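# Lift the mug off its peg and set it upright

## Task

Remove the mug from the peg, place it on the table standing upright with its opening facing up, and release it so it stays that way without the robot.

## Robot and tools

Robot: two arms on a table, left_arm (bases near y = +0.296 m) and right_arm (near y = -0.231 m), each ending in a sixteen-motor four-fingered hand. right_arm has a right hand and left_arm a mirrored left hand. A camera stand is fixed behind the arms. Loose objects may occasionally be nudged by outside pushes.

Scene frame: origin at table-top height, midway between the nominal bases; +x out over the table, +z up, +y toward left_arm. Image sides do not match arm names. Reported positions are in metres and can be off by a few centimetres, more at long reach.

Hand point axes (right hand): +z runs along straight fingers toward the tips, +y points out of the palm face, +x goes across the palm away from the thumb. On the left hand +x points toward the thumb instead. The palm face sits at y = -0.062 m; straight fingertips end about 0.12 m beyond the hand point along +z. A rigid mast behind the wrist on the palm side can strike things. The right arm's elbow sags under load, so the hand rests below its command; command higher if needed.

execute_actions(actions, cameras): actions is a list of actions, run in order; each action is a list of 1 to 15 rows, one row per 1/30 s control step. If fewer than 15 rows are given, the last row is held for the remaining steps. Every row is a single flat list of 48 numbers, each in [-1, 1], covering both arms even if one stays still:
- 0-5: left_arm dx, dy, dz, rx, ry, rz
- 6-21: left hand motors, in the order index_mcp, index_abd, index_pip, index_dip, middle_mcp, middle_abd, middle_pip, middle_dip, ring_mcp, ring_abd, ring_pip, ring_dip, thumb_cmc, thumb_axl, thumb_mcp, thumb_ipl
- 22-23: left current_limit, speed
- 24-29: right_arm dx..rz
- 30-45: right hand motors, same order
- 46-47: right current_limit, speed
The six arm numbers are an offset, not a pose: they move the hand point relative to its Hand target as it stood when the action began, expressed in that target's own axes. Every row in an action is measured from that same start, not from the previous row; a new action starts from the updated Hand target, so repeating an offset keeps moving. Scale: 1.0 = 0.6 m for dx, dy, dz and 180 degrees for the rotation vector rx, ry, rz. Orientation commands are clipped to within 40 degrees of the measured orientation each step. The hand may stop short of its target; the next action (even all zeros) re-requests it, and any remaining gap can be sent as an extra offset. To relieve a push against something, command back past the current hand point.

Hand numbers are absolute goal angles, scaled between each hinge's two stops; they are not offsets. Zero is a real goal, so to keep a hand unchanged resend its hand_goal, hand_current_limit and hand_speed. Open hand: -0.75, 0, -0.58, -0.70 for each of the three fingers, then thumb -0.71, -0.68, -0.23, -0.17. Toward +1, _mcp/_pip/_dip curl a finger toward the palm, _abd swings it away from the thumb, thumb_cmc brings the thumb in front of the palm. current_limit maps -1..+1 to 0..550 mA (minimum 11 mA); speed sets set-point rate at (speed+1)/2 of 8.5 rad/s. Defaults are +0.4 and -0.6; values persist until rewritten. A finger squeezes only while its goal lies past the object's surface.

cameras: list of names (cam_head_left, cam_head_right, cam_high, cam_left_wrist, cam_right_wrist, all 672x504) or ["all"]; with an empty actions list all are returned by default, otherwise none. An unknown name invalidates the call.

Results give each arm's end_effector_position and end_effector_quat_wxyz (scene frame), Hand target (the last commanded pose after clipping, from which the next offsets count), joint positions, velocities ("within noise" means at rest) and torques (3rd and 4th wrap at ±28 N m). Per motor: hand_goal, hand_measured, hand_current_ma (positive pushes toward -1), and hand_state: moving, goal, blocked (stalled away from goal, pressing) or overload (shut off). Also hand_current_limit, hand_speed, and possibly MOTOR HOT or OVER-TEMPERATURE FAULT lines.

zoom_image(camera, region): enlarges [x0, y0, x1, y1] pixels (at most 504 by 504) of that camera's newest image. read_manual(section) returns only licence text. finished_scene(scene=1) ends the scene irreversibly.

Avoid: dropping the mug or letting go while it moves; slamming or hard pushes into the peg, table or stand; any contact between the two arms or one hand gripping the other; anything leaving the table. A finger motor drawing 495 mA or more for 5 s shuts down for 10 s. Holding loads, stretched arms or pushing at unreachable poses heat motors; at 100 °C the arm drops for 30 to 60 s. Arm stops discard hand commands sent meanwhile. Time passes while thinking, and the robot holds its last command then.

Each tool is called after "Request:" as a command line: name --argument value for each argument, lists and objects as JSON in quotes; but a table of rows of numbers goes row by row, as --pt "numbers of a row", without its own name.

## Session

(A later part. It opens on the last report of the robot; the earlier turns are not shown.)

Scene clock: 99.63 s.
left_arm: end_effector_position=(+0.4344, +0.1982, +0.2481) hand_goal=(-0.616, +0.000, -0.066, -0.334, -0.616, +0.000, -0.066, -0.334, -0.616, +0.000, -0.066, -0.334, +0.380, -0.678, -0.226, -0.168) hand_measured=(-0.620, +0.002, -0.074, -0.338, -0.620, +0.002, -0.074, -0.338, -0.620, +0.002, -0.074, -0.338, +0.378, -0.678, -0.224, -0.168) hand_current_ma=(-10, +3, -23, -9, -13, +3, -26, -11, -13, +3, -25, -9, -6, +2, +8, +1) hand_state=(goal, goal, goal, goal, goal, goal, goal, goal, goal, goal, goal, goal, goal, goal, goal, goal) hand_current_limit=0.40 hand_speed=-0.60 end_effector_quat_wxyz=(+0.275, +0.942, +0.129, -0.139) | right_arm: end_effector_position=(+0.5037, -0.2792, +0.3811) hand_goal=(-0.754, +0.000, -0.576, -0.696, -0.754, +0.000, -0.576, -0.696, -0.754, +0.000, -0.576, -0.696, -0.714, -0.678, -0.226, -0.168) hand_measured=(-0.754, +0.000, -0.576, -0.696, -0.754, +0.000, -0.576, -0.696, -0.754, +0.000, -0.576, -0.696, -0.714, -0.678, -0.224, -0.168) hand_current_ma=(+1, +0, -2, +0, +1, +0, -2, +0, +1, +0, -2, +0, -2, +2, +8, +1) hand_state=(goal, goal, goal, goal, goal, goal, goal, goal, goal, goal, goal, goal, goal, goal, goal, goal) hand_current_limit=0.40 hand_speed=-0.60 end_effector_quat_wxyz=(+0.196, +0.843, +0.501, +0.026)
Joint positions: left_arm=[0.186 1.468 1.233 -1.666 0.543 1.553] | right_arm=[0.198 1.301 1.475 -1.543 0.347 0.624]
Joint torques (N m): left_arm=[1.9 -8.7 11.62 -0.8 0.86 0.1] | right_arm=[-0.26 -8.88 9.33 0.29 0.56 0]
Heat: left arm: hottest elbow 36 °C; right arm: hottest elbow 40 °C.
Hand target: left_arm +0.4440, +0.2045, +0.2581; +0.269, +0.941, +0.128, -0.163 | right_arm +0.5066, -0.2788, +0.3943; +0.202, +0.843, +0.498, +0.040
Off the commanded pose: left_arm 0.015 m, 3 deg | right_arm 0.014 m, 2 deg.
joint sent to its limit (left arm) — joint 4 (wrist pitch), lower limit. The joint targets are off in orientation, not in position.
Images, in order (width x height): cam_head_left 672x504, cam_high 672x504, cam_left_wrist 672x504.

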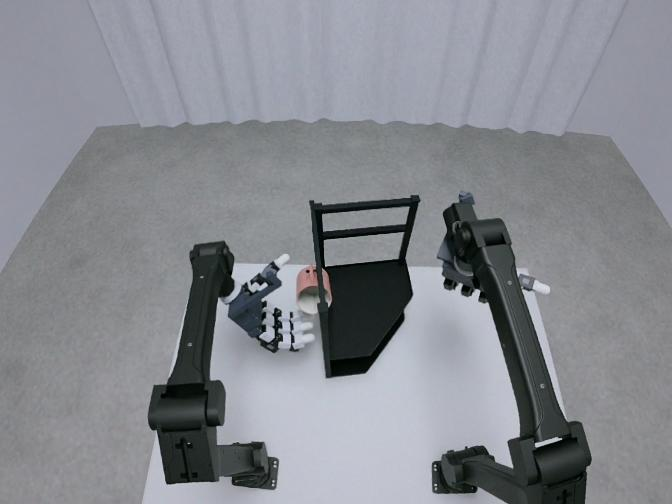

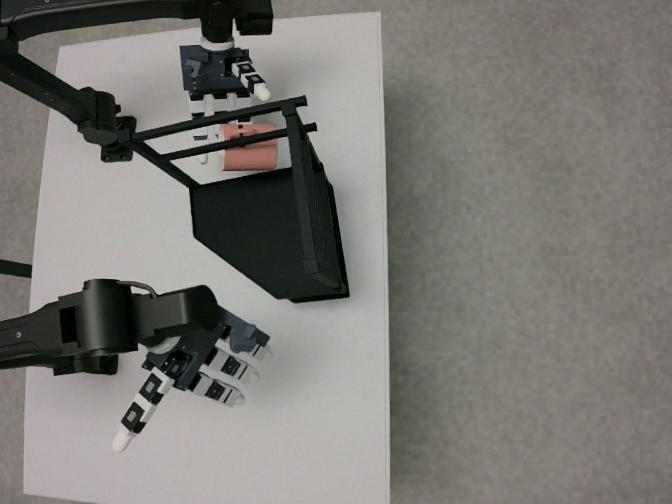

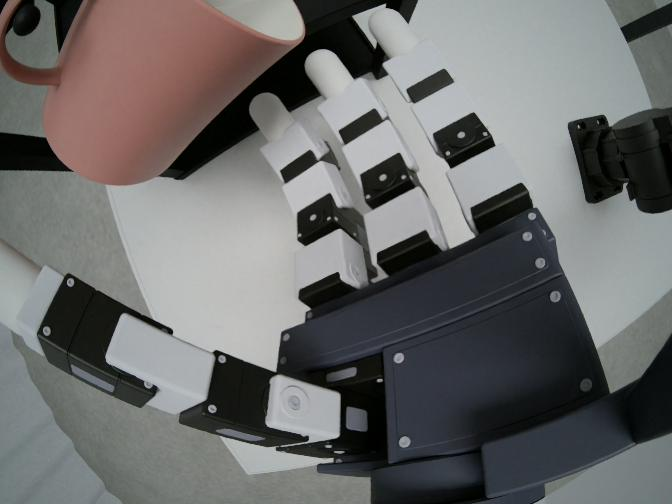

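Request:
execute_actions --actions '[[[0,0.02,-0.01,0.003,-0.001,0.0087,-0.616,0,-0.066,-0.333,-0.616,0,-0.066,-0.333,-0.616,0,-0.066,-0.333,0.38,-0.678,-0.226,-0.168,0.4,-0.6,0,0,0,0,0,0,-0.754,0,-0.576,-0.696,-0.754,0,-0.576,-0.696,-0.754,0,-0.576,-0.696,-0.714,-0.678,-0.226,-0.168,0.4,-0.6],[0,0.038,-0.01,0.0045,-0.0012,0.0131,-0.616,0,-0.066,-0.333,-0.616,0,-0.066,-0.333,-0.616,0,-0.066,-0.333,0.38,-0.678,-0.226,-0.168,0.4,-0.6,0,0,0,0,0,0,-0.754,0,-0.576,-0.696,-0.754,0,-0.576,-0.696,-0.754,0,-0.576,-0.696,-0.714,-0.678,-0.226,-0.168,0.4,-0.6],[0,0.057,-0.008,0.007,-0.0017,0.02,-0.616,0,-0.066,-0.333,-0.616,0,-0.066,-0.333,-0.616,0,-0.066,-0.333,0.38,-0.678,-0.226,-0.168,0.4,-0.6,0,0,0,0,0,0,-0.754,0,-0.576,-0.696,-0.754,0,-0.576,-0.696,-0.754,0,-0.576,-0.696,-0.714,-0.678,-0.226,-0.168,0.4,-0.6],[0,0.0758,-0.0048,0.0091,-0.0023,0.0262,-0.616,0,-0.066,-0.333,-0.616,0,-0.066,-0.333,-0.616,0,-0.066,-0.333,0.38,-0.678,-0.226,-0.168,0.4,-0.6,0,0,0,0,0,0,-0.754,0,-0.576,-0.696,-0.754,0,-0.576,-0.696,-0.754,0,-0.576,-0.696,-0.714,-0.678,-0.226,-0.168,0.4,-0.6]]]' --cameras '["cam_head_left", "cam_high", "cam_left_wrist"]'

Scene clock: 104.40 s.
left_arm: end_effector_position=(+0.4487, +0.1688, +0.2746) hand_goal=(-0.616, +0.000, -0.066, -0.334, -0.616, +0.000, -0.066, -0.334, -0.616, +0.000, -0.066, -0.334, +0.380, -0.678, -0.226, -0.168) hand_measured=(-0.620, +0.002, -0.072, -0.338, -0.620, +0.002, -0.074, -0.338, -0.620, +0.002, -0.074, -0.338, +0.378, -0.678, -0.224, -0.168) hand_current_ma=(-14, +3, -22, -9, -16, +3, -25, -11, -15, +3, -24, -9, -7, +2, +8, +1) hand_state=(goal, goal, goal, goal, goal, goal, goal, goal, goal, goal, goal, goal, goal, goal, goal, goal) hand_current_limit=0.40 hand_speed=-0.60 end_effector_quat_wxyz=(+0.271, +0.951, +0.095, -0.117) | right_arm: end_effector_position=(+0.5037, -0.2792, +0.3811) hand_goal=(-0.754, +0.000, -0.576, -0.696, -0.754, +0.000, -0.576, -0.696, -0.754, +0.000, -0.576, -0.696, -0.714, -0.678, -0.226, -0.168) hand_measured=(-0.754, +0.000, -0.576, -0.696, -0.754, +0.000, -0.576, -0.696, -0.754, +0.000, -0.576, -0.696, -0.714, -0.678, -0.224, -0.168) hand_current_ma=(+1, +0, -2, +0, +1, +0, -2, +0, +1, +0, -2, +0, -2, +2, +8, +1) hand_state=(goal, goal, goal, goal, goal, goal, goal, goal, goal, goal, goal, goal, goal, goal, goal, goal) hand_current_limit=0.40 hand_speed=-0.60 end_effector_quat_wxyz=(+0.196, +0.843, +0.501, +0.026)
Joint positions: left_arm=[0.108 1.473 1.314 -1.668 0.549 1.528] | right_arm=[0.198 1.301 1.475 -1.543 0.347 0.624]
Joint torques (N m): left_arm=[1.32 -8.18 12.29 -0.53 1.08 0.05] | right_arm=[-0.21 -8.47 9.47 0.39 0.5 -0.01]
Heat: left arm: hottest elbow 36 °C; right arm: hottest elbow 41 °C.
Hand target: left_arm +0.4597, +0.1687, +0.2816; +0.263, +0.948, +0.086, -0.157 | right_arm +0.5066, -0.2788, +0.3943; +0.202, +0.843, +0.498, +0.040
Off the commanded pose: left_arm 0.013 m, 5 deg | right_arm 0.014 m, 2 deg.
joint sent to its limit (left arm) — joint 4 (wrist pitch), lower limit. The joint targets are off in orientation, not in position.
Images, in order (width x height): cam_head_left 672x504, cam_high 672x504, cam_left_wrist 672x504.

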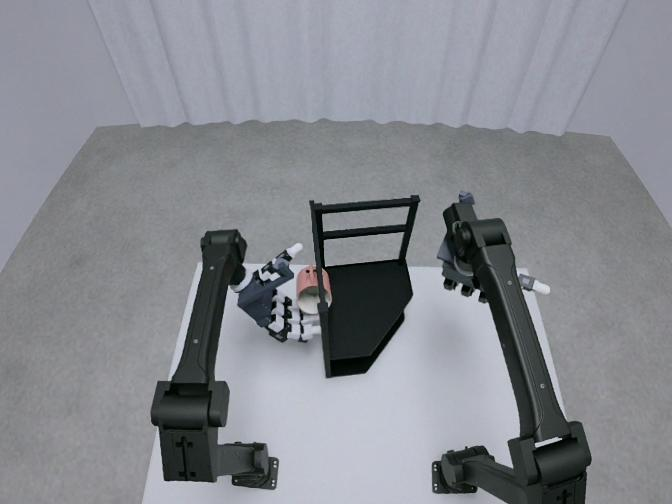

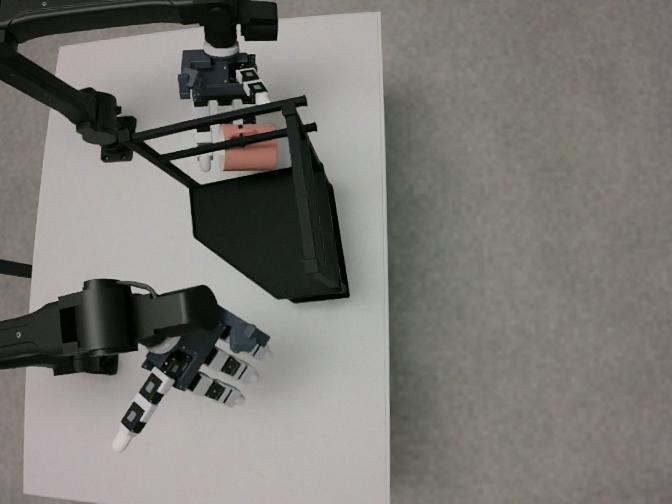

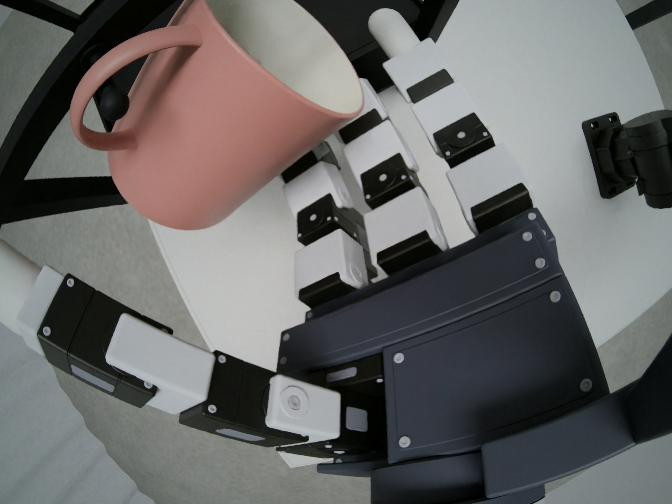

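Request:
execute_actions --actions '[]' --cameras '["cam_left_wrist","cam_head_left","cam_high"]'

Scene clock: 105.87 s.
left_arm: end_effector_position=(+0.4487, +0.1689, +0.2746) hand_goal=(-0.616, +0.000, -0.066, -0.334, -0.616, +0.000, -0.066, -0.334, -0.616, +0.000, -0.066, -0.334, +0.380, -0.678, -0.226, -0.168) hand_measured=(-0.620, +0.002, -0.072, -0.338, -0.620, +0.002, -0.074, -0.338, -0.620, +0.002, -0.074, -0.338, +0.378, -0.678, -0.224, -0.168) hand_current_ma=(-14, +3, -22, -9, -16, +3, -25, -11, -15, +3, -24, -9, -7, +2, +8, +1) hand_state=(goal, goal, goal, goal, goal, goal, goal, goal, goal, goal, goal, goal, goal, goal, goal, goal) hand_current_limit=0.40 hand_speed=-0.60 end_effector_quat_wxyz=(+0.271, +0.951, +0.095, -0.117) | right_arm: end_effector_position=(+0.5037, -0.2792, +0.3811) hand_goal=(-0.754, +0.000, -0.576, -0.696, -0.754, +0.000, -0.576, -0.696, -0.754, +0.000, -0.576, -0.696, -0.714, -0.678, -0.226, -0.168) hand_measured=(-0.754, +0.000, -0.576, -0.696, -0.754, +0.000, -0.576, -0.696, -0.754, +0.000, -0.576, -0.696, -0.714, -0.678, -0.224, -0.168) hand_current_ma=(+1, +0, -2, +0, +1, +0, -2, +0, +1, +0, -2, +0, -2, +2, +8, +1) hand_state=(goal, goal, goal, goal, goal, goal, goal, goal, goal, goal, goal, goal, goal, goal, goal, goal) hand_current_limit=0.40 hand_speed=-0.60 end_effector_quat_wxyz=(+0.196, +0.843, +0.501, +0.026)
Joint positions: left_arm=[0.108 1.473 1.314 -1.668 0.549 1.528] | right_arm=[0.198 1.301 1.475 -1.543 0.347 0.624]
Joint velocities: within noise
Joint torques (N m): left_arm=[1.14 -8.82 12.31 -0.62 1.07 0.06] | right_arm=[-0.67 -8.76 9.4 0.25 0.51 0.05]
Heat: left arm: hottest elbow 36 °C; right arm: hottest elbow 41 °C.
Hand target: left_arm +0.4597, +0.1687, +0.2816; +0.263, +0.948, +0.086, -0.157 | right_arm +0.5066, -0.2788, +0.3943; +0.202, +0.843, +0.498, +0.040
Off the commanded pose: left_arm 0.013 m, 5 deg | right_arm 0.014 m, 2 deg.
Images, in order (width x height): cam_head_left 672x504, cam_high 672x504, cam_left_wrist 672x504.

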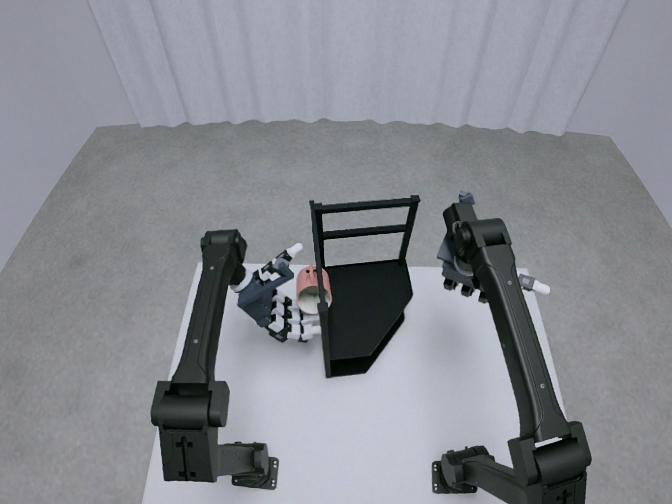

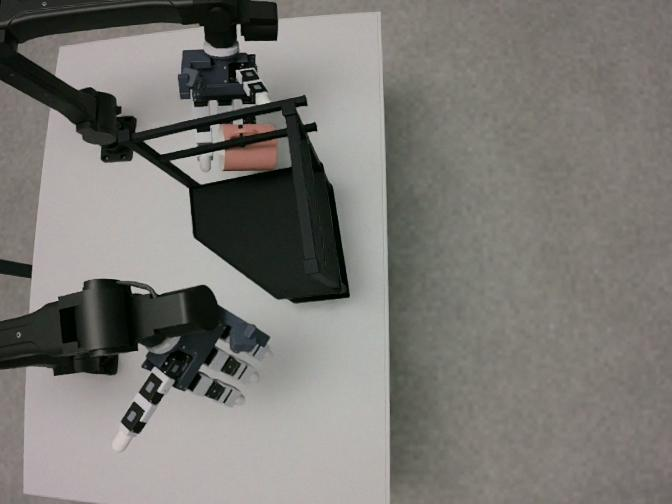

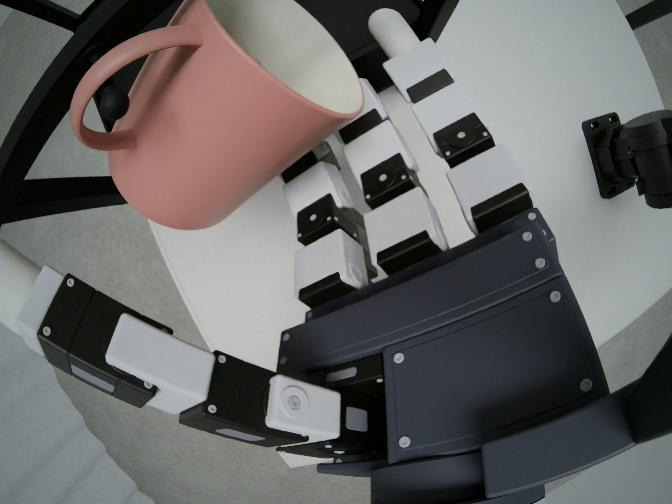

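Request:
execute_actions --actions '[[[0.0005,0.006,0.001,0,0,0,-0.616,0,-0.066,-0.334,-0.616,0,-0.066,-0.334,-0.616,0,-0.066,-0.334,0.286,-0.678,0.056,-0.005,0.4,-0.6,0,0,0,0,0,0,-0.754,0,-0.576,-0.696,-0.754,0,-0.576,-0.696,-0.754,0,-0.576,-0.696,-0.714,-0.678,-0.226,-0.168,0.4,-0.6],[0.001,0.013,0.0025,0,0,0,-0.616,0,-0.066,-0.334,-0.616,0,-0.066,-0.334,-0.616,0,-0.066,-0.334,0.286,-0.678,0.056,-0.005,0.4,-0.6,0,0,0,0,0,0,-0.754,0,-0.576,-0.696,-0.754,0,-0.576,-0.696,-0.754,0,-0.576,-0.696,-0.714,-0.678,-0.226,-0.168,0.4,-0.6],[0.0015,0.02,0.004,0,0,0,-0.616,0,-0.066,-0.334,-0.616,0,-0.066,-0.334,-0.616,0,-0.066,-0.334,0.286,-0.678,0.056,-0.005,0.4,-0.6,0,0,0,0,0,0,-0.754,0,-0.576,-0.696,-0.754,0,-0.576,-0.696,-0.754,0,-0.576,-0.696,-0.714,-0.678,-0.226,-0.168,0.4,-0.6]]]' --cameras '["cam_left_wrist"]'

Scene clock: 112.07 s.
left_arm: end_effector_position=(+0.4519, +0.1612, +0.2770) hand_goal=(-0.616, +0.000, -0.066, -0.334, -0.616, +0.000, -0.066, -0.334, -0.616, +0.000, -0.066, -0.334, +0.286, -0.678, +0.056, -0.006) hand_measured=(-0.620, +0.002, -0.072, -0.338, -0.620, +0.002, -0.074, -0.338, -0.620, +0.002, -0.074, -0.338, +0.284, -0.678, +0.058, -0.008) hand_current_ma=(-14, +3, -22, -9, -16, +3, -25, -11, -15, +3, -24, -9, -6, +2, +6, -4) hand_state=(goal, goal, goal, goal, goal, goal, goal, goal, goal, goal, goal, goal, goal, goal, goal, goal) hand_current_limit=0.40 hand_speed=-0.60 end_effector_quat_wxyz=(+0.271, +0.950, +0.098, -0.120) | right_arm: end_effector_position=(+0.5037, -0.2792, +0.3811) hand_goal=(-0.754, +0.000, -0.576, -0.696, -0.754, +0.000, -0.576, -0.696, -0.754, +0.000, -0.576, -0.696, -0.714, -0.678, -0.226, -0.168) hand_measured=(-0.754, +0.000, -0.576, -0.696, -0.754, +0.000, -0.576, -0.696, -0.754, +0.000, -0.576, -0.696, -0.714, -0.678, -0.224, -0.168) hand_current_ma=(+1, +0, -2, +0, +1, +0, -2, +0, +1, +0, -2, +0, -2, +2, +8, +1) hand_state=(goal, goal, goal, goal, goal, goal, goal, goal, goal, goal, goal, goal, goal, goal, goal, goal) hand_current_limit=0.40 hand_speed=-0.60 end_effector_quat_wxyz=(+0.196, +0.843, +0.501, +0.026)
Joint positions: left_arm=[0.089 1.478 1.327 -1.668 0.553 1.501] | right_arm=[0.198 1.301 1.475 -1.543 0.347 0.624]
Joint torques (N m): left_arm=[-0.09 -8.41 12.56 -0.58 1.2 0.08] | right_arm=[0.03 -8.82 9.32 0.29 0.45 0]
Heat: left arm: hottest elbow 37 °C; right arm: hottest elbow 41 °C.
Hand target: left_arm +0.4628, +0.1574, +0.2849; +0.263, +0.948, +0.086, -0.157 | right_arm +0.5066, -0.2788, +0.3943; +0.202, +0.843, +0.498, +0.040
Off the commanded pose: left_arm 0.014 m, 5 deg | right_arm 0.014 m, 2 deg.
joint sent to its limit (left arm) — joint 4 (wrist pitch), lower limit. The joint targets are off in orientation, not in position.
Images, in order (width x height): cam_left_wrist 672x504.

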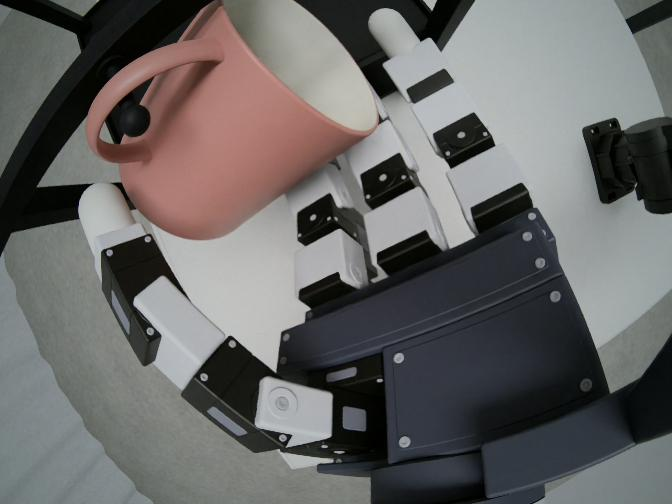

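Request:
execute_actions --actions '[[[0.001,0.013,0.0025,0,0,0,-0.616,0,-0.066,-0.334,-0.616,0,-0.066,-0.334,-0.616,0,-0.066,-0.334,0.286,-0.678,0.056,-0.005,0.4,-0.6,0,0,0,0,0,0,-0.754,0,-0.576,-0.696,-0.754,0,-0.576,-0.696,-0.754,0,-0.576,-0.696,-0.714,-0.678,-0.226,-0.168,0.4,-0.6],[0.002,0.026,0.005,0,0,0,-0.616,0,-0.066,-0.334,-0.616,0,-0.066,-0.334,-0.616,0,-0.066,-0.334,0.286,-0.678,0.056,-0.005,0.4,-0.6,0,0,0,0,0,0,-0.754,0,-0.576,-0.696,-0.754,0,-0.576,-0.696,-0.754,0,-0.576,-0.696,-0.714,-0.678,-0.226,-0.168,0.4,-0.6],[0.003,0.038,0.0075,0,0,0,-0.616,0,-0.066,-0.334,-0.616,0,-0.066,-0.334,-0.616,0,-0.066,-0.334,0.286,-0.678,0.056,-0.005,0.4,-0.6,0,0,0,0,0,0,-0.754,0,-0.576,-0.696,-0.754,0,-0.576,-0.696,-0.754,0,-0.576,-0.696,-0.714,-0.678,-0.226,-0.168,0.4,-0.6]]]' --cameras '["cam_left_wrist"]'

Scene clock: 113.43 s.
left_arm: end_effector_position=(+0.4576, +0.1379, +0.2832) hand_goal=(-0.616, +0.000, -0.066, -0.334, -0.616, +0.000, -0.066, -0.334, -0.616, +0.000, -0.066, -0.334, +0.286, -0.678, +0.056, -0.006) hand_measured=(-0.622, +0.002, -0.072, -0.338, -0.622, +0.002, -0.074, -0.338, -0.620, +0.002, -0.074, -0.338, +0.284, -0.678, +0.058, -0.008) hand_current_ma=(-17, +3, -22, -9, -16, +3, -25, -11, -16, +3, -24, -9, -6, +2, +6, -4) hand_state=(goal, goal, goal, goal, goal, goal, goal, goal, goal, goal, goal, goal, goal, goal, goal, goal) hand_current_limit=0.40 hand_speed=-0.60 end_effector_quat_wxyz=(+0.271, +0.950, +0.095, -0.126) | right_arm: end_effector_position=(+0.5037, -0.2792, +0.3811) hand_goal=(-0.754, +0.000, -0.576, -0.696, -0.754, +0.000, -0.576, -0.696, -0.754, +0.000, -0.576, -0.696, -0.714, -0.678, -0.226, -0.168) hand_measured=(-0.754, +0.000, -0.576, -0.696, -0.754, +0.000, -0.576, -0.696, -0.754, +0.000, -0.576, -0.696, -0.714, -0.678, -0.224, -0.168) hand_current_ma=(+1, +0, -2, +0, +1, +0, -2, +0, +1, +0, -2, +0, -2, +2, +8, +1) hand_state=(goal, goal, goal, goal, goal, goal, goal, goal, goal, goal, goal, goal, goal, goal, goal, goal) hand_current_limit=0.40 hand_speed=-0.60 end_effector_quat_wxyz=(+0.196, +0.843, +0.501, +0.026)
Joint positions: left_arm=[0.033 1.491 1.358 -1.668 0.567 1.449] | right_arm=[0.198 1.301 1.475 -1.543 0.347 0.624]
Joint torques (N m): left_arm=[0.85 -8.88 12.55 -0.57 1.14 0.07] | right_arm=[-0.26 -8.88 9.31 0.21 0.49 -0.01]
Heat: left arm: hottest elbow 37 °C; right arm: hottest elbow 41 °C.
Hand target: left_arm +0.4690, +0.1358, +0.2912; +0.262, +0.948, +0.086, -0.157 | right_arm +0.5066, -0.2788, +0.3943; +0.202, +0.843, +0.498, +0.040
Off the commanded pose: left_arm 0.014 m, 4 deg | right_arm 0.014 m, 2 deg.
joint sent to its limit (left arm) — joint 4 (wrist pitch), lower limit. The joint targets are off in orientation, not in position.
Images, in order (width x height): cam_left_wrist 672x504.

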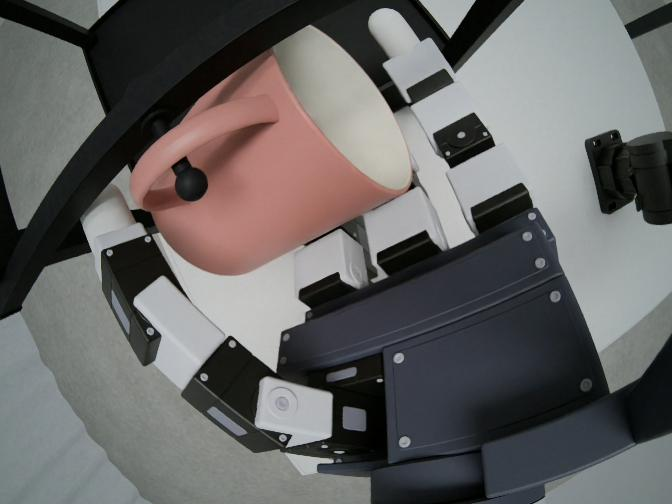

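Request:
zoom_image --camera "cam_left_wrist" --region '[60, 90, 360, 310]'

Scaled by 1.680 from the camera's 672x504 image, which has a finer 960x720 frame.

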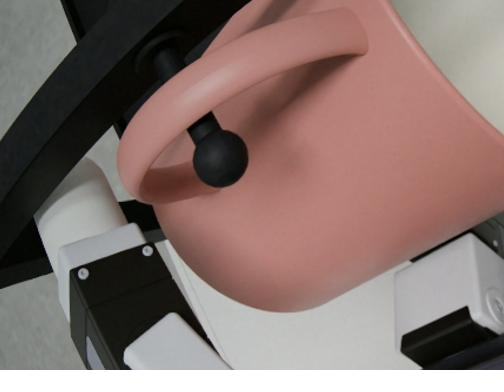

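Request:
execute_actions --actions '[[[0,0,0,0,0,0,-0.616,0,-0.03,-0.15,-0.616,0,-0.03,-0.15,-0.616,0,-0.03,-0.15,0.286,-0.678,0.11,0.06,0.4,-0.75,0,0,0,0,0,0,-0.754,0,-0.576,-0.696,-0.754,0,-0.576,-0.696,-0.754,0,-0.576,-0.696,-0.714,-0.678,-0.226,-0.168,0.4,-0.6],[0,0,0,0,0,0,-0.6,0,0.007,0.03,-0.6,0,0.007,0.03,-0.6,0,0.007,0.03,0.286,-0.678,0.169,0.135,0.4,-0.75,0,0,0,0,0,0,-0.754,0,-0.576,-0.696,-0.754,0,-0.576,-0.696,-0.754,0,-0.576,-0.696,-0.714,-0.678,-0.226,-0.168,0.4,-0.6]]]' --cameras '["cam_left_wrist"]'

Scene clock: 116.00 s.
left_arm: end_effector_position=(+0.4586, +0.1378, +0.2834) hand_goal=(-0.600, +0.000, +0.006, +0.030, -0.600, +0.000, +0.006, +0.030, -0.600, +0.000, +0.006, +0.030, +0.286, -0.678, +0.168, +0.134) hand_measured=(-0.644, +0.008, -0.024, -0.002, -0.614, +0.002, -0.002, +0.026, -0.614, +0.002, -0.002, +0.028, +0.288, -0.678, +0.126, +0.096) hand_current_ma=(-181, +21, -110, -122, -55, +3, -26, -11, -55, +3, -25, -9, +3, +1, -221, -207) hand_state=(blocked, goal, blocked, blocked, goal, goal, goal, goal, goal, goal, goal, goal, goal, goal, blocked, blocked) hand_current_limit=0.40 hand_speed=-0.75 end_effector_quat_wxyz=(+0.271, +0.949, +0.096, -0.126) | right_arm: end_effector_position=(+0.5037, -0.2792, +0.3811) hand_goal=(-0.754, +0.000, -0.576, -0.696, -0.754, +0.000, -0.576, -0.696, -0.754, +0.000, -0.576, -0.696, -0.714, -0.678, -0.226, -0.168) hand_measured=(-0.754, +0.000, -0.576, -0.696, -0.754, +0.000, -0.576, -0.696, -0.754, +0.000, -0.576, -0.696, -0.714, -0.678, -0.224, -0.168) hand_current_ma=(+1, +0, -2, +0, +1, +0, -2, +0, +1, +0, -2, +0, -2, +2, +8, +1) hand_state=(goal, goal, goal, goal, goal, goal, goal, goal, goal, goal, goal, goal, goal, goal, goal, goal) hand_current_limit=0.40 hand_speed=-0.60 end_effector_quat_wxyz=(+0.196, +0.843, +0.501, +0.026)
Joint positions: left_arm=[0.033 1.493 1.36 -1.668 0.568 1.446] | right_arm=[0.198 1.301 1.475 -1.543 0.347 0.624]
Joint torques (N m): left_arm=[0.79 -8.7 12.42 -0.5 1.11 0.1] | right_arm=[-0.85 -8.35 9.37 0.29 0.51 -0.02]
Heat: left arm: hottest elbow 37 °C; right arm: hottest elbow 41 °C.
Hand target: left_arm +0.4690, +0.1358, +0.2913; +0.263, +0.948, +0.086, -0.157 | right_arm +0.5066, -0.2788, +0.3943; +0.202, +0.843, +0.498, +0.040
Off the commanded pose: left_arm 0.013 m, 4 deg | right_arm 0.014 m, 2 deg.
joint sent to its limit (left arm) — joint 4 (wrist pitch), lower limit. The joint targets are off in orientation, not in position.
Images, in order (width x height): cam_left_wrist 672x504.

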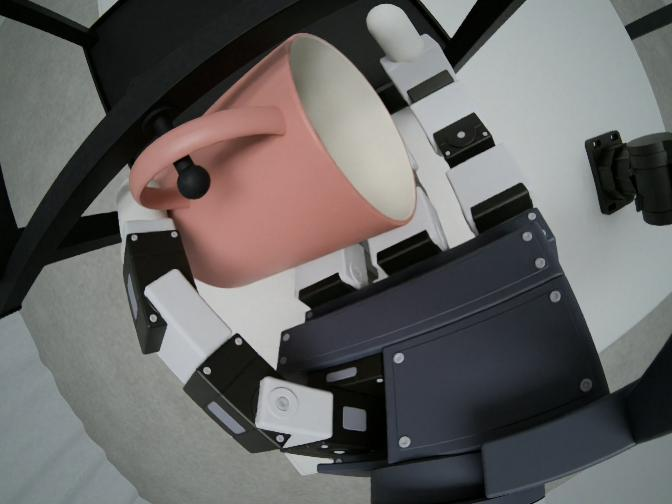

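Request:
zoom_image --camera "cam_left_wrist" --region '[80, 80, 330, 300]'

Request:
execute_actions --actions '[]' --cameras '["cam_head_left","cam_high"]'

Scaled by 2.016 from the camera's 672x504 image, which has a finer 960x720 frame.

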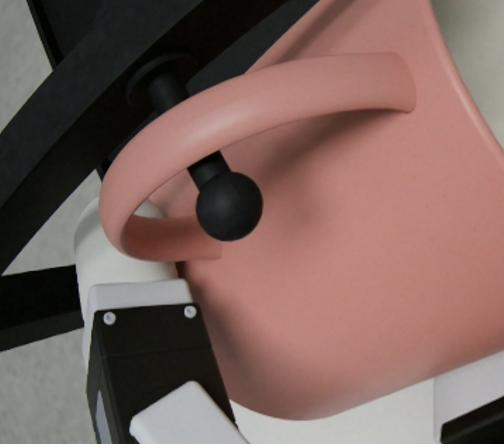

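Scene clock: 117.80 s.
left_arm: end_effector_position=(+0.4586, +0.1378, +0.2834) hand_goal=(-0.600, +0.000, +0.006, +0.030, -0.600, +0.000, +0.006, +0.030, -0.600, +0.000, +0.006, +0.030, +0.286, -0.678, +0.168, +0.134) hand_measured=(-0.644, +0.008, -0.024, -0.002, -0.614, +0.002, -0.002, +0.026, -0.614, +0.002, -0.002, +0.028, +0.288, -0.678, +0.126, +0.096) hand_current_ma=(-181, +21, -110, -122, -55, +3, -26, -11, -55, +3, -25, -9, +3, +1, -221, -207) hand_state=(blocked, goal, blocked, blocked, goal, goal, goal, goal, goal, goal, goal, goal, goal, goal, blocked, blocked) hand_current_limit=0.40 hand_speed=-0.75 end_effector_quat_wxyz=(+0.271, +0.949, +0.096, -0.126) | right_arm: end_effector_position=(+0.5037, -0.2792, +0.3811) hand_goal=(-0.754, +0.000, -0.576, -0.696, -0.754, +0.000, -0.576, -0.696, -0.754, +0.000, -0.576, -0.696, -0.714, -0.678, -0.226, -0.168) hand_measured=(-0.754, +0.000, -0.576, -0.696, -0.754, +0.000, -0.576, -0.696, -0.754, +0.000, -0.576, -0.696, -0.714, -0.678, -0.224, -0.168) hand_current_ma=(+1, +0, -2, +0, +1, +0, -2, +0, +1, +0, -2, +0, -2, +2, +8, +1) hand_state=(goal, goal, goal, goal, goal, goal, goal, goal, goal, goal, goal, goal, goal, goal, goal, goal) hand_current_limit=0.40 hand_speed=-0.60 end_effector_quat_wxyz=(+0.196, +0.843, +0.501, +0.026)
Joint positions: left_arm=[0.033 1.493 1.36 -1.668 0.568 1.446] | right_arm=[0.198 1.301 1.475 -1.543 0.347 0.624]
Joint velocities: within noise
Joint torques (N m): left_arm=[0.91 -8.7 12.44 -0.55 1.12 0.11] | right_arm=[-0.26 -9.11 9.18 0.35 0.49 0.01]
Heat: left arm: hottest elbow 38 °C; right arm: hottest elbow 41 °C.
Hand target: left_arm +0.4690, +0.1358, +0.2913; +0.263, +0.948, +0.086, -0.157 | right_arm +0.5066, -0.2788, +0.3943; +0.202, +0.843, +0.498, +0.040
Off the commanded pose: left_arm 0.013 m, 4 deg | right_arm 0.014 m, 2 deg.
Images, in order (width x height): cam_head_left 672x504, cam_high 672x504.

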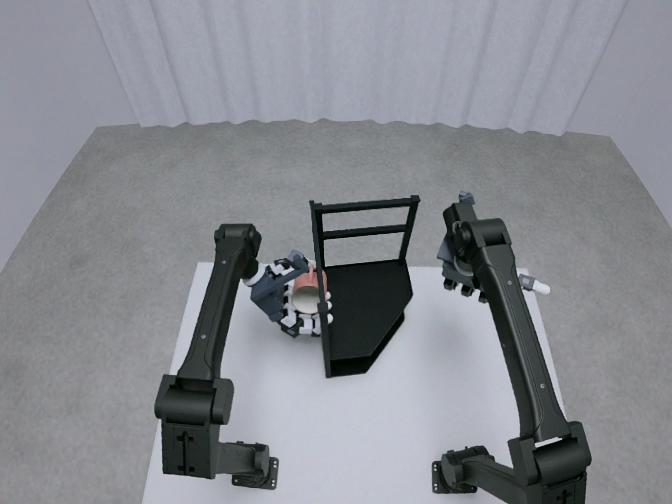

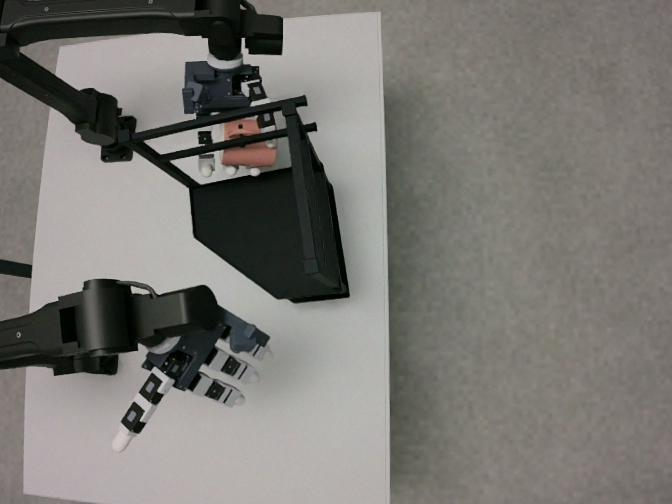

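Request:
execute_actions --actions '[[[0,0,0,0,0,0,-0.59,0,0.03,0.06,-0.6,0,0.07,0.12,-0.6,0,0.06,0.1,0.286,-0.678,0.19,0.16,0.5,-0.75,0,0,0,0,0,0,-0.754,0,-0.576,-0.696,-0.754,0,-0.576,-0.696,-0.754,0,-0.576,-0.696,-0.714,-0.678,-0.226,-0.168,0.4,-0.6],[0,0,0,0,0,0,-0.57,0,0.06,0.1,-0.58,0,0.12,0.2,-0.6,0,0.1,0.15,0.286,-0.678,0.2,0.17,0.5,-0.75,0,0,0,0,0,0,-0.754,0,-0.576,-0.696,-0.754,0,-0.576,-0.696,-0.754,0,-0.576,-0.696,-0.714,-0.678,-0.226,-0.168,0.4,-0.6]]]' --cameras '["cam_left_wrist"]'

Scene clock: 119.40 s.
left_arm: end_effector_position=(+0.4584, +0.1375, +0.2825) hand_goal=(-0.570, +0.000, +0.060, +0.100, -0.580, +0.000, +0.120, +0.200, -0.600, +0.000, +0.100, +0.150, +0.286, -0.678, +0.200, +0.170) hand_measured=(-0.644, +0.012, -0.016, +0.078, -0.618, +0.004, +0.046, +0.148, -0.614, +0.002, +0.092, +0.148, +0.280, -0.682, +0.118, +0.098) hand_current_ma=(-327, +32, -319, -84, -160, +9, -308, -207, -54, +3, -25, -8, -21, -15, -413, -413) hand_state=(blocked, goal, blocked, blocked, blocked, goal, blocked, blocked, goal, goal, goal, goal, goal, goal, blocked, blocked) hand_current_limit=0.50 hand_speed=-0.75 end_effector_quat_wxyz=(+0.271, +0.949, +0.096, -0.128) | right_arm: end_effector_position=(+0.5037, -0.2792, +0.3811) hand_goal=(-0.754, +0.000, -0.576, -0.696, -0.754, +0.000, -0.576, -0.696, -0.754, +0.000, -0.576, -0.696, -0.714, -0.678, -0.226, -0.168) hand_measured=(-0.754, +0.000, -0.576, -0.696, -0.754, +0.000, -0.576, -0.696, -0.754, +0.000, -0.576, -0.696, -0.714, -0.678, -0.224, -0.168) hand_current_ma=(+1, +0, -2, +0, +1, +0, -2, +0, +1, +0, -2, +0, -2, +2, +8, +1) hand_state=(goal, goal, goal, goal, goal, goal, goal, goal, goal, goal, goal, goal, goal, goal, goal, goal) hand_current_limit=0.40 hand_speed=-0.60 end_effector_quat_wxyz=(+0.196, +0.843, +0.501, +0.026)
Joint positions: left_arm=[0.033 1.495 1.36 -1.67 0.568 1.446] | right_arm=[0.198 1.301 1.475 -1.543 0.347 0.624]
Joint torques (N m): left_arm=[0.79 -8.94 12.41 -0.46 1.14 0.08] | right_arm=[-0.15 -9.47 9.35 0.38 0.51 0.04]
Heat: left arm: hottest elbow 38 °C; right arm: hottest elbow 41 °C.
Hand target: left_arm +0.4690, +0.1357, +0.2914; +0.263, +0.948, +0.086, -0.157 | right_arm +0.5066, -0.2788, +0.3943; +0.202, +0.843, +0.498, +0.040
Off the commanded pose: left_arm 0.014 m, 4 deg | right_arm 0.014 m, 2 deg.
joint sent to its limit (left arm) — joint 4 (wrist pitch), lower limit. The joint targets are off in orientation, not in position.
Images, in order (width x height): cam_left_wrist 672x504.

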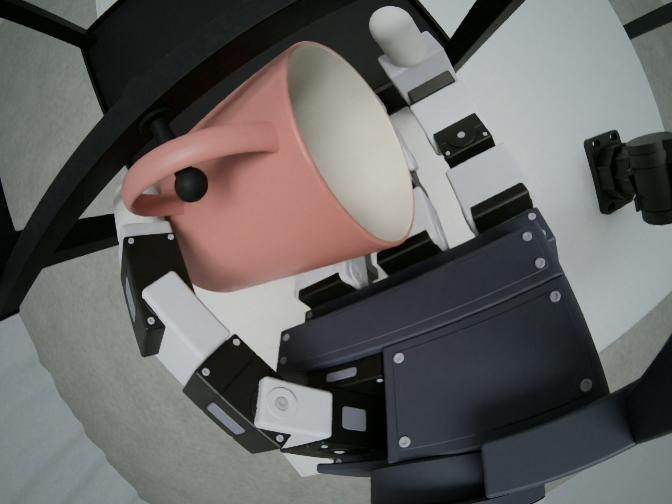

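Request:
execute_actions --actions '[[[0,0,0,0,0,0,-0.63,0,-0.02,0.05,-0.62,0,0.0,0.1,-0.6,0,0.1,0.15,0.286,-0.678,0.11,0.09,0.4,-0.75,0,0,0,0,0,0,-0.754,0,-0.576,-0.696,-0.754,0,-0.576,-0.696,-0.754,0,-0.576,-0.696,-0.714,-0.678,-0.226,-0.168,0.4,-0.6],[0,0,0,0,0,0,-0.64,0,-0.06,0.0,-0.64,0,-0.06,0.0,-0.6,0,0.1,0.15,0.286,-0.678,0.06,0.05,0.4,-0.75,0,0,0,0,0,0,-0.754,0,-0.576,-0.696,-0.754,0,-0.576,-0.696,-0.754,0,-0.576,-0.696,-0.714,-0.678,-0.226,-0.168,0.4,-0.6]],[[0.006,0,0,0,0,0,-0.64,0,-0.06,0.0,-0.64,0,-0.06,0.0,-0.6,0,0.1,0.15,0.32,-0.678,0.06,0.05,0.4,-0.75,0,0,0,0,0,0,-0.754,0,-0.576,-0.696,-0.754,0,-0.576,-0.696,-0.754,0,-0.576,-0.696,-0.714,-0.678,-0.226,-0.168,0.4,-0.6],[0.012,0,0,0,0,0,-0.64,0,-0.06,0.0,-0.64,0,-0.06,0.0,-0.6,0,0.1,0.15,0.36,-0.678,0.06,0.05,0.4,-0.75,0,0,0,0,0,0,-0.754,0,-0.576,-0.696,-0.754,0,-0.576,-0.696,-0.754,0,-0.576,-0.696,-0.714,-0.678,-0.226,-0.168,0.4,-0.6],[0.018,0,-0.001,0,0,0,-0.64,0,-0.06,0.0,-0.64,0,-0.06,0.0,-0.6,0,0.1,0.15,0.38,-0.678,0.06,0.05,0.4,-0.75,0,0,0,0,0,0,-0.754,0,-0.576,-0.696,-0.754,0,-0.576,-0.696,-0.754,0,-0.576,-0.696,-0.714,-0.678,-0.226,-0.168,0.4,-0.6]]]' --cameras '["cam_left_wrist"]'

Scene clock: 122.87 s.
left_arm: end_effector_position=(+0.4676, +0.1376, +0.2794) hand_goal=(-0.640, +0.000, -0.060, +0.000, -0.640, +0.000, -0.060, +0.000, -0.600, +0.000, +0.100, +0.150, +0.380, -0.678, +0.060, +0.050) hand_measured=(-0.652, +0.002, -0.064, +0.000, -0.644, +0.002, -0.060, +0.002, -0.614, +0.002, +0.092, +0.148, +0.368, -0.682, +0.066, +0.052) hand_current_ma=(-42, +2, -12, +0, -15, +4, +1, +8, -54, +3, -25, -8, -40, -12, +28, +12) hand_state=(goal, goal, goal, goal, goal, goal, goal, goal, goal, goal, goal, goal, goal, goal, goal, goal) hand_current_limit=0.40 hand_speed=-0.75 end_effector_quat_wxyz=(+0.271, +0.949, +0.098, -0.131) | right_arm: end_effector_position=(+0.5037, -0.2792, +0.3811) hand_goal=(-0.754, +0.000, -0.576, -0.696, -0.754, +0.000, -0.576, -0.696, -0.754, +0.000, -0.576, -0.696, -0.714, -0.678, -0.226, -0.168) hand_measured=(-0.754, +0.000, -0.576, -0.696, -0.754, +0.000, -0.576, -0.696, -0.754, +0.000, -0.576, -0.696, -0.714, -0.678, -0.224, -0.168) hand_current_ma=(+1, +0, -2, +0, +1, +0, -2, +0, +1, +0, -2, +0, -2, +2, +8, +1) hand_state=(goal, goal, goal, goal, goal, goal, goal, goal, goal, goal, goal, goal, goal, goal, goal, goal) hand_current_limit=0.40 hand_speed=-0.60 end_effector_quat_wxyz=(+0.196, +0.843, +0.501, +0.026)
Joint positions: left_arm=[0.033 1.522 1.382 -1.67 0.568 1.445] | right_arm=[0.198 1.301 1.475 -1.543 0.347 0.624]
Joint torques (N m): left_arm=[0.97 -9.23 12.52 -0.36 1.08 0.17] | right_arm=[-0.73 -8.47 9.25 0.38 0.44 -0.01]
Heat: left arm: hottest elbow 38 °C; right arm: hottest elbow 41 °C.
Hand target: left_arm +0.4792, +0.1369, +0.2881; +0.263, +0.948, +0.086, -0.157 | right_arm +0.5066, -0.2788, +0.3943; +0.202, +0.843, +0.498, +0.040
Off the commanded pose: left_arm 0.015 m, 3 deg | right_arm 0.014 m, 2 deg.
joint sent to its limit (left arm) — joint 4 (wrist pitch), lower limit. The joint targets are off in orientation, not in position.
Images, in order (width x height): cam_left_wrist 672x504.

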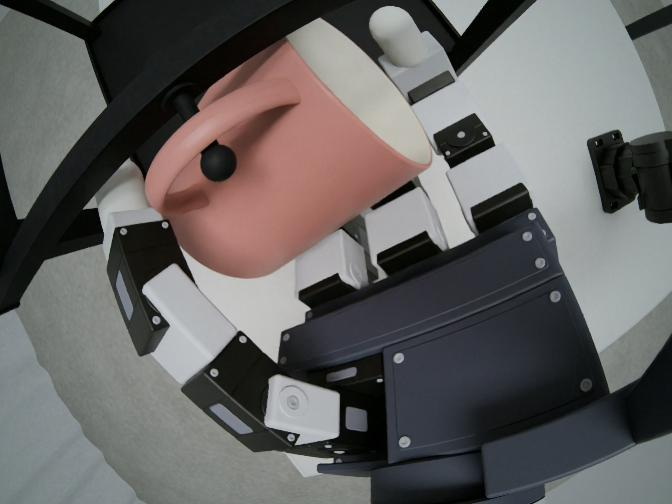

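Request:
execute_actions --actions '[[[0,0,0,0,0,0,-0.62,0,-0.02,0.04,-0.62,0,-0.02,0.04,-0.6,0,0.1,0.15,0.38,-0.678,0.07,0.06,0.4,-0.75,0,0,0,0,0,0,-0.754,0,-0.576,-0.696,-0.754,0,-0.576,-0.696,-0.754,0,-0.576,-0.696,-0.714,-0.678,-0.226,-0.168,0.4,-0.6],[0,0,0,0,0,0,-0.59,0,0.05,0.1,-0.59,0,0.04,0.1,-0.6,0,0.1,0.15,0.38,-0.678,0.09,0.08,0.4,-0.75,0,0,0,0,0,0,-0.754,0,-0.576,-0.696,-0.754,0,-0.576,-0.696,-0.754,0,-0.576,-0.696,-0.714,-0.678,-0.226,-0.168,0.4,-0.6],[0,0,0,0,0,0,-0.56,0,0.09,0.16,-0.58,0,0.06,0.14,-0.6,0,0.1,0.15,0.38,-0.678,0.12,0.1,0.4,-0.75,0,0,0,0,0,0,-0.754,0,-0.576,-0.696,-0.754,0,-0.576,-0.696,-0.754,0,-0.576,-0.696,-0.714,-0.678,-0.226,-0.168,0.4,-0.6]]]' --cameras '["cam_left_wrist"]'

Scene clock: 124.53 s.
left_arm: end_effector_position=(+0.4689, +0.1383, +0.2741) hand_goal=(-0.560, +0.000, +0.090, +0.160, -0.580, +0.000, +0.060, +0.140, -0.600, +0.000, +0.100, +0.150, +0.380, -0.678, +0.120, +0.100) hand_measured=(-0.634, -0.002, +0.002, +0.124, -0.628, +0.002, +0.010, +0.116, -0.614, +0.002, +0.092, +0.148, +0.372, -0.680, +0.096, +0.092) hand_current_ma=(-329, -6, -373, -141, -204, +5, -201, -85, -53, +3, -24, -8, -29, -11, -116, -40) hand_state=(blocked, goal, blocked, blocked, blocked, goal, blocked, blocked, goal, goal, goal, goal, goal, goal, blocked, goal) hand_current_limit=0.40 hand_speed=-0.75 end_effector_quat_wxyz=(+0.268, +0.949, +0.100, -0.136) | right_arm: end_effector_position=(+0.5037, -0.2792, +0.3811) hand_goal=(-0.754, +0.000, -0.576, -0.696, -0.754, +0.000, -0.576, -0.696, -0.754, +0.000, -0.576, -0.696, -0.714, -0.678, -0.226, -0.168) hand_measured=(-0.754, +0.000, -0.576, -0.696, -0.754, +0.000, -0.576, -0.696, -0.754, +0.000, -0.576, -0.696, -0.714, -0.678, -0.224, -0.168) hand_current_ma=(+1, +0, -2, +0, +1, +0, -2, +0, +1, +0, -2, +0, -2, +2, +8, +1) hand_state=(goal, goal, goal, goal, goal, goal, goal, goal, goal, goal, goal, goal, goal, goal, goal, goal) hand_current_limit=0.40 hand_speed=-0.60 end_effector_quat_wxyz=(+0.196, +0.843, +0.501, +0.026)
Joint positions: left_arm=[0.033 1.532 1.382 -1.67 0.562 1.443] | right_arm=[0.198 1.301 1.475 -1.543 0.347 0.624]
Joint torques (N m): left_arm=[0.97 -10.75 12.62 -0.35 1.32 0.18] | right_arm=[-0.15 -8.88 9.37 0.39 0.53 0.03]
Heat: left arm: hottest elbow 38 °C; right arm: hottest elbow 41 °C.
Hand target: left_arm +0.4792, +0.1369, +0.2880; +0.262, +0.948, +0.086, -0.157 | right_arm +0.5066, -0.2788, +0.3943; +0.202, +0.843, +0.498, +0.040
Off the commanded pose: left_arm 0.017 m, 3 deg | right_arm 0.014 m, 2 deg.
joint sent to its limit (left arm) — joint 4 (wrist pitch), lower limit. The joint targets are off in orientation, not in position.
Images, in order (width x height): cam_left_wrist 672x504.

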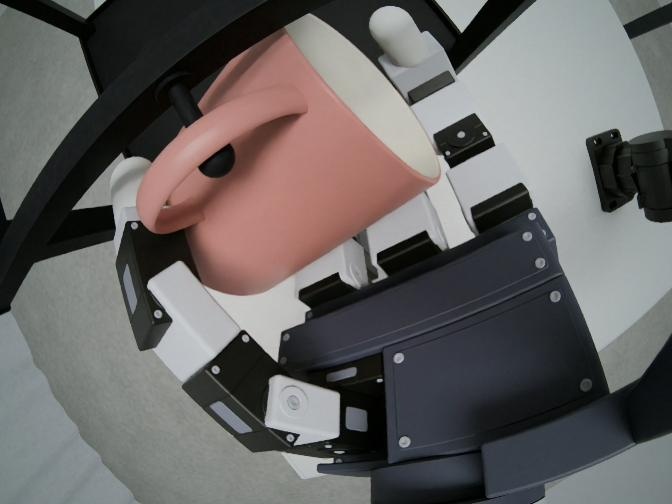

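Request:
zoom_image --camera "cam_left_wrist" --region '[80, 60, 330, 320]'

Scaled by 1.938 from the camera's 672x504 image, which has a finer 960x720 frame.

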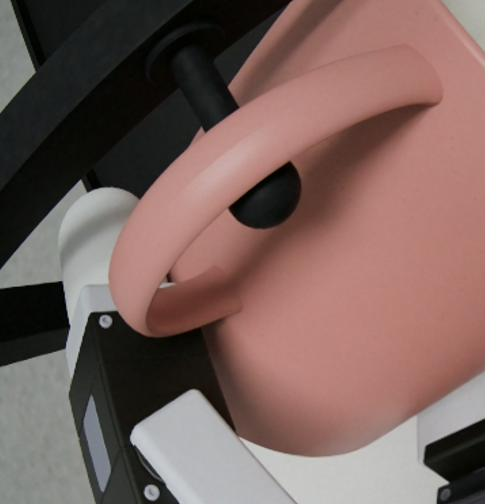

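Request:
execute_actions --actions '[[[0,0,0,0,0,0,-0.56,0,0.09,0.16,-0.58,0,0.06,0.14,-0.6,0,0.1,0.15,0.38,-0.678,0.15,0.14,0.45,-0.75,0,0,0,0,0,0,-0.754,0,-0.576,-0.696,-0.754,0,-0.576,-0.696,-0.754,0,-0.576,-0.696,-0.714,-0.678,-0.226,-0.168,0.4,-0.6],[0,0,0,0,0,0,-0.56,0,0.09,0.18,-0.58,0,0.07,0.16,-0.6,0,0.1,0.15,0.38,-0.678,0.17,0.17,0.45,-0.75,0,0,0,0,0,0,-0.754,0,-0.576,-0.696,-0.754,0,-0.576,-0.696,-0.754,0,-0.576,-0.696,-0.714,-0.678,-0.226,-0.168,0.4,-0.6]]]' --cameras '["cam_left_wrist","cam_high"]'

Request:
zoom_image --camera "cam_left_wrist" --region '[80, 60, 330, 320]'

Request:
zoom_image --camera "cam_high" --region '[160, 40, 320, 210]'

Scene clock: 129.70 s.
left_arm: end_effector_position=(+0.4689, +0.1383, +0.2741) hand_goal=(-0.560, +0.000, +0.090, +0.180, -0.580, +0.000, +0.070, +0.160, -0.600, +0.000, +0.100, +0.150, +0.380, -0.678, +0.170, +0.170) hand_measured=(-0.636, -0.002, +0.002, +0.136, -0.628, +0.004, +0.010, +0.124, -0.614, +0.002, +0.092, +0.148, +0.370, -0.682, +0.096, +0.112) hand_current_ma=(-342, -6, -373, -170, -204, +9, -246, -140, -53, +3, -24, -8, -33, -16, -399, -332) hand_state=(blocked, goal, blocked, blocked, blocked, goal, blocked, blocked, goal, goal, goal, goal, goal, goal, blocked, blocked) hand_current_limit=0.45 hand_speed=-0.75 end_effector_quat_wxyz=(+0.268, +0.949, +0.100, -0.136) | right_arm: end_effector_position=(+0.5037, -0.2792, +0.3811) hand_goal=(-0.754, +0.000, -0.576, -0.696, -0.754, +0.000, -0.576, -0.696, -0.754, +0.000, -0.576, -0.696, -0.714, -0.678, -0.226, -0.168) hand_measured=(-0.754, +0.000, -0.576, -0.696, -0.754, +0.000, -0.576, -0.696, -0.754, +0.000, -0.576, -0.696, -0.714, -0.678, -0.224, -0.168) hand_current_ma=(+1, +0, -2, +0, +1, +0, -2, +0, +1, +0, -2, +0, -2, +2, +8, +1) hand_state=(goal, goal, goal, goal, goal, goal, goal, goal, goal, goal, goal, goal, goal, goal, goal, goal) hand_current_limit=0.40 hand_speed=-0.60 end_effector_quat_wxyz=(+0.196, +0.843, +0.501, +0.026)
Joint positions: left_arm=[0.033 1.532 1.382 -1.67 0.562 1.443] | right_arm=[0.198 1.301 1.475 -1.543 0.347 0.624]
Joint torques (N m): left_arm=[1.03 -10.17 12.59 -0.46 1.29 0.19] | right_arm=[-0.21 -9.23 9.26 0.18 0.53 0.02]
Heat: left arm: hottest elbow 39 °C; right arm: hottest elbow 41 °C.
Hand target: left_arm +0.4792, +0.1369, +0.2880; +0.262, +0.948, +0.086, -0.157 | right_arm +0.5066, -0.2788, +0.3943; +0.202, +0.843, +0.498, +0.040
Off the commanded pose: left_arm 0.017 m, 3 deg | right_arm 0.014 m, 2 deg.
joint sent to its limit (left arm) — joint 4 (wrist pitch), lower limit. The joint targets are off in orientation, not in position.
Images, in order (width x height): cam_high 672x504, cam_left_wrist 672x504.

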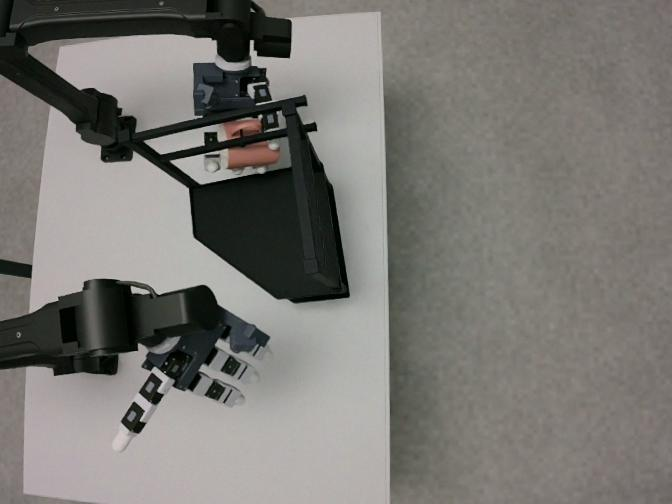

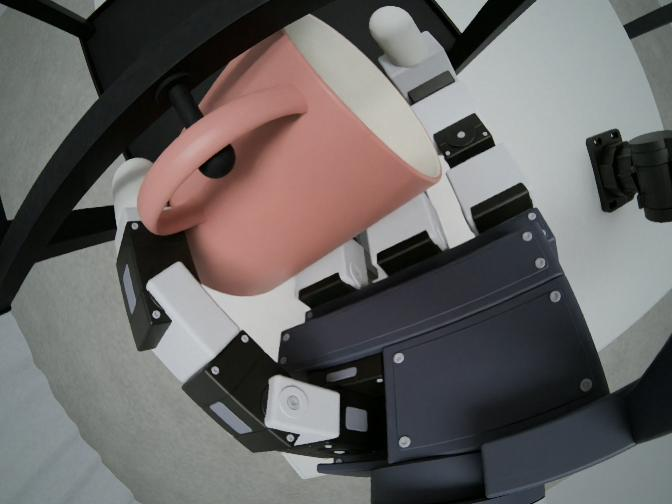

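Scaled by 1.938 from the camera's 672x504 image, which has a finer 960x720 frame.

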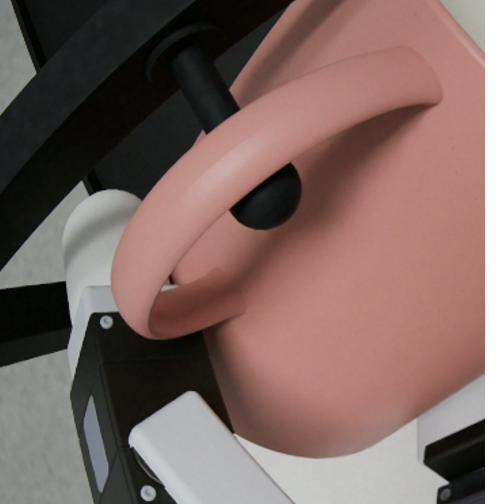

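Scaled by 2.965.

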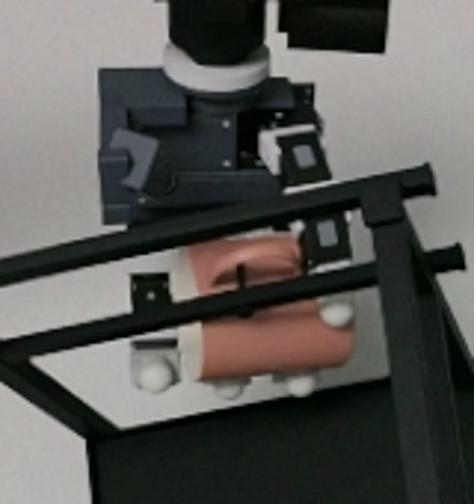

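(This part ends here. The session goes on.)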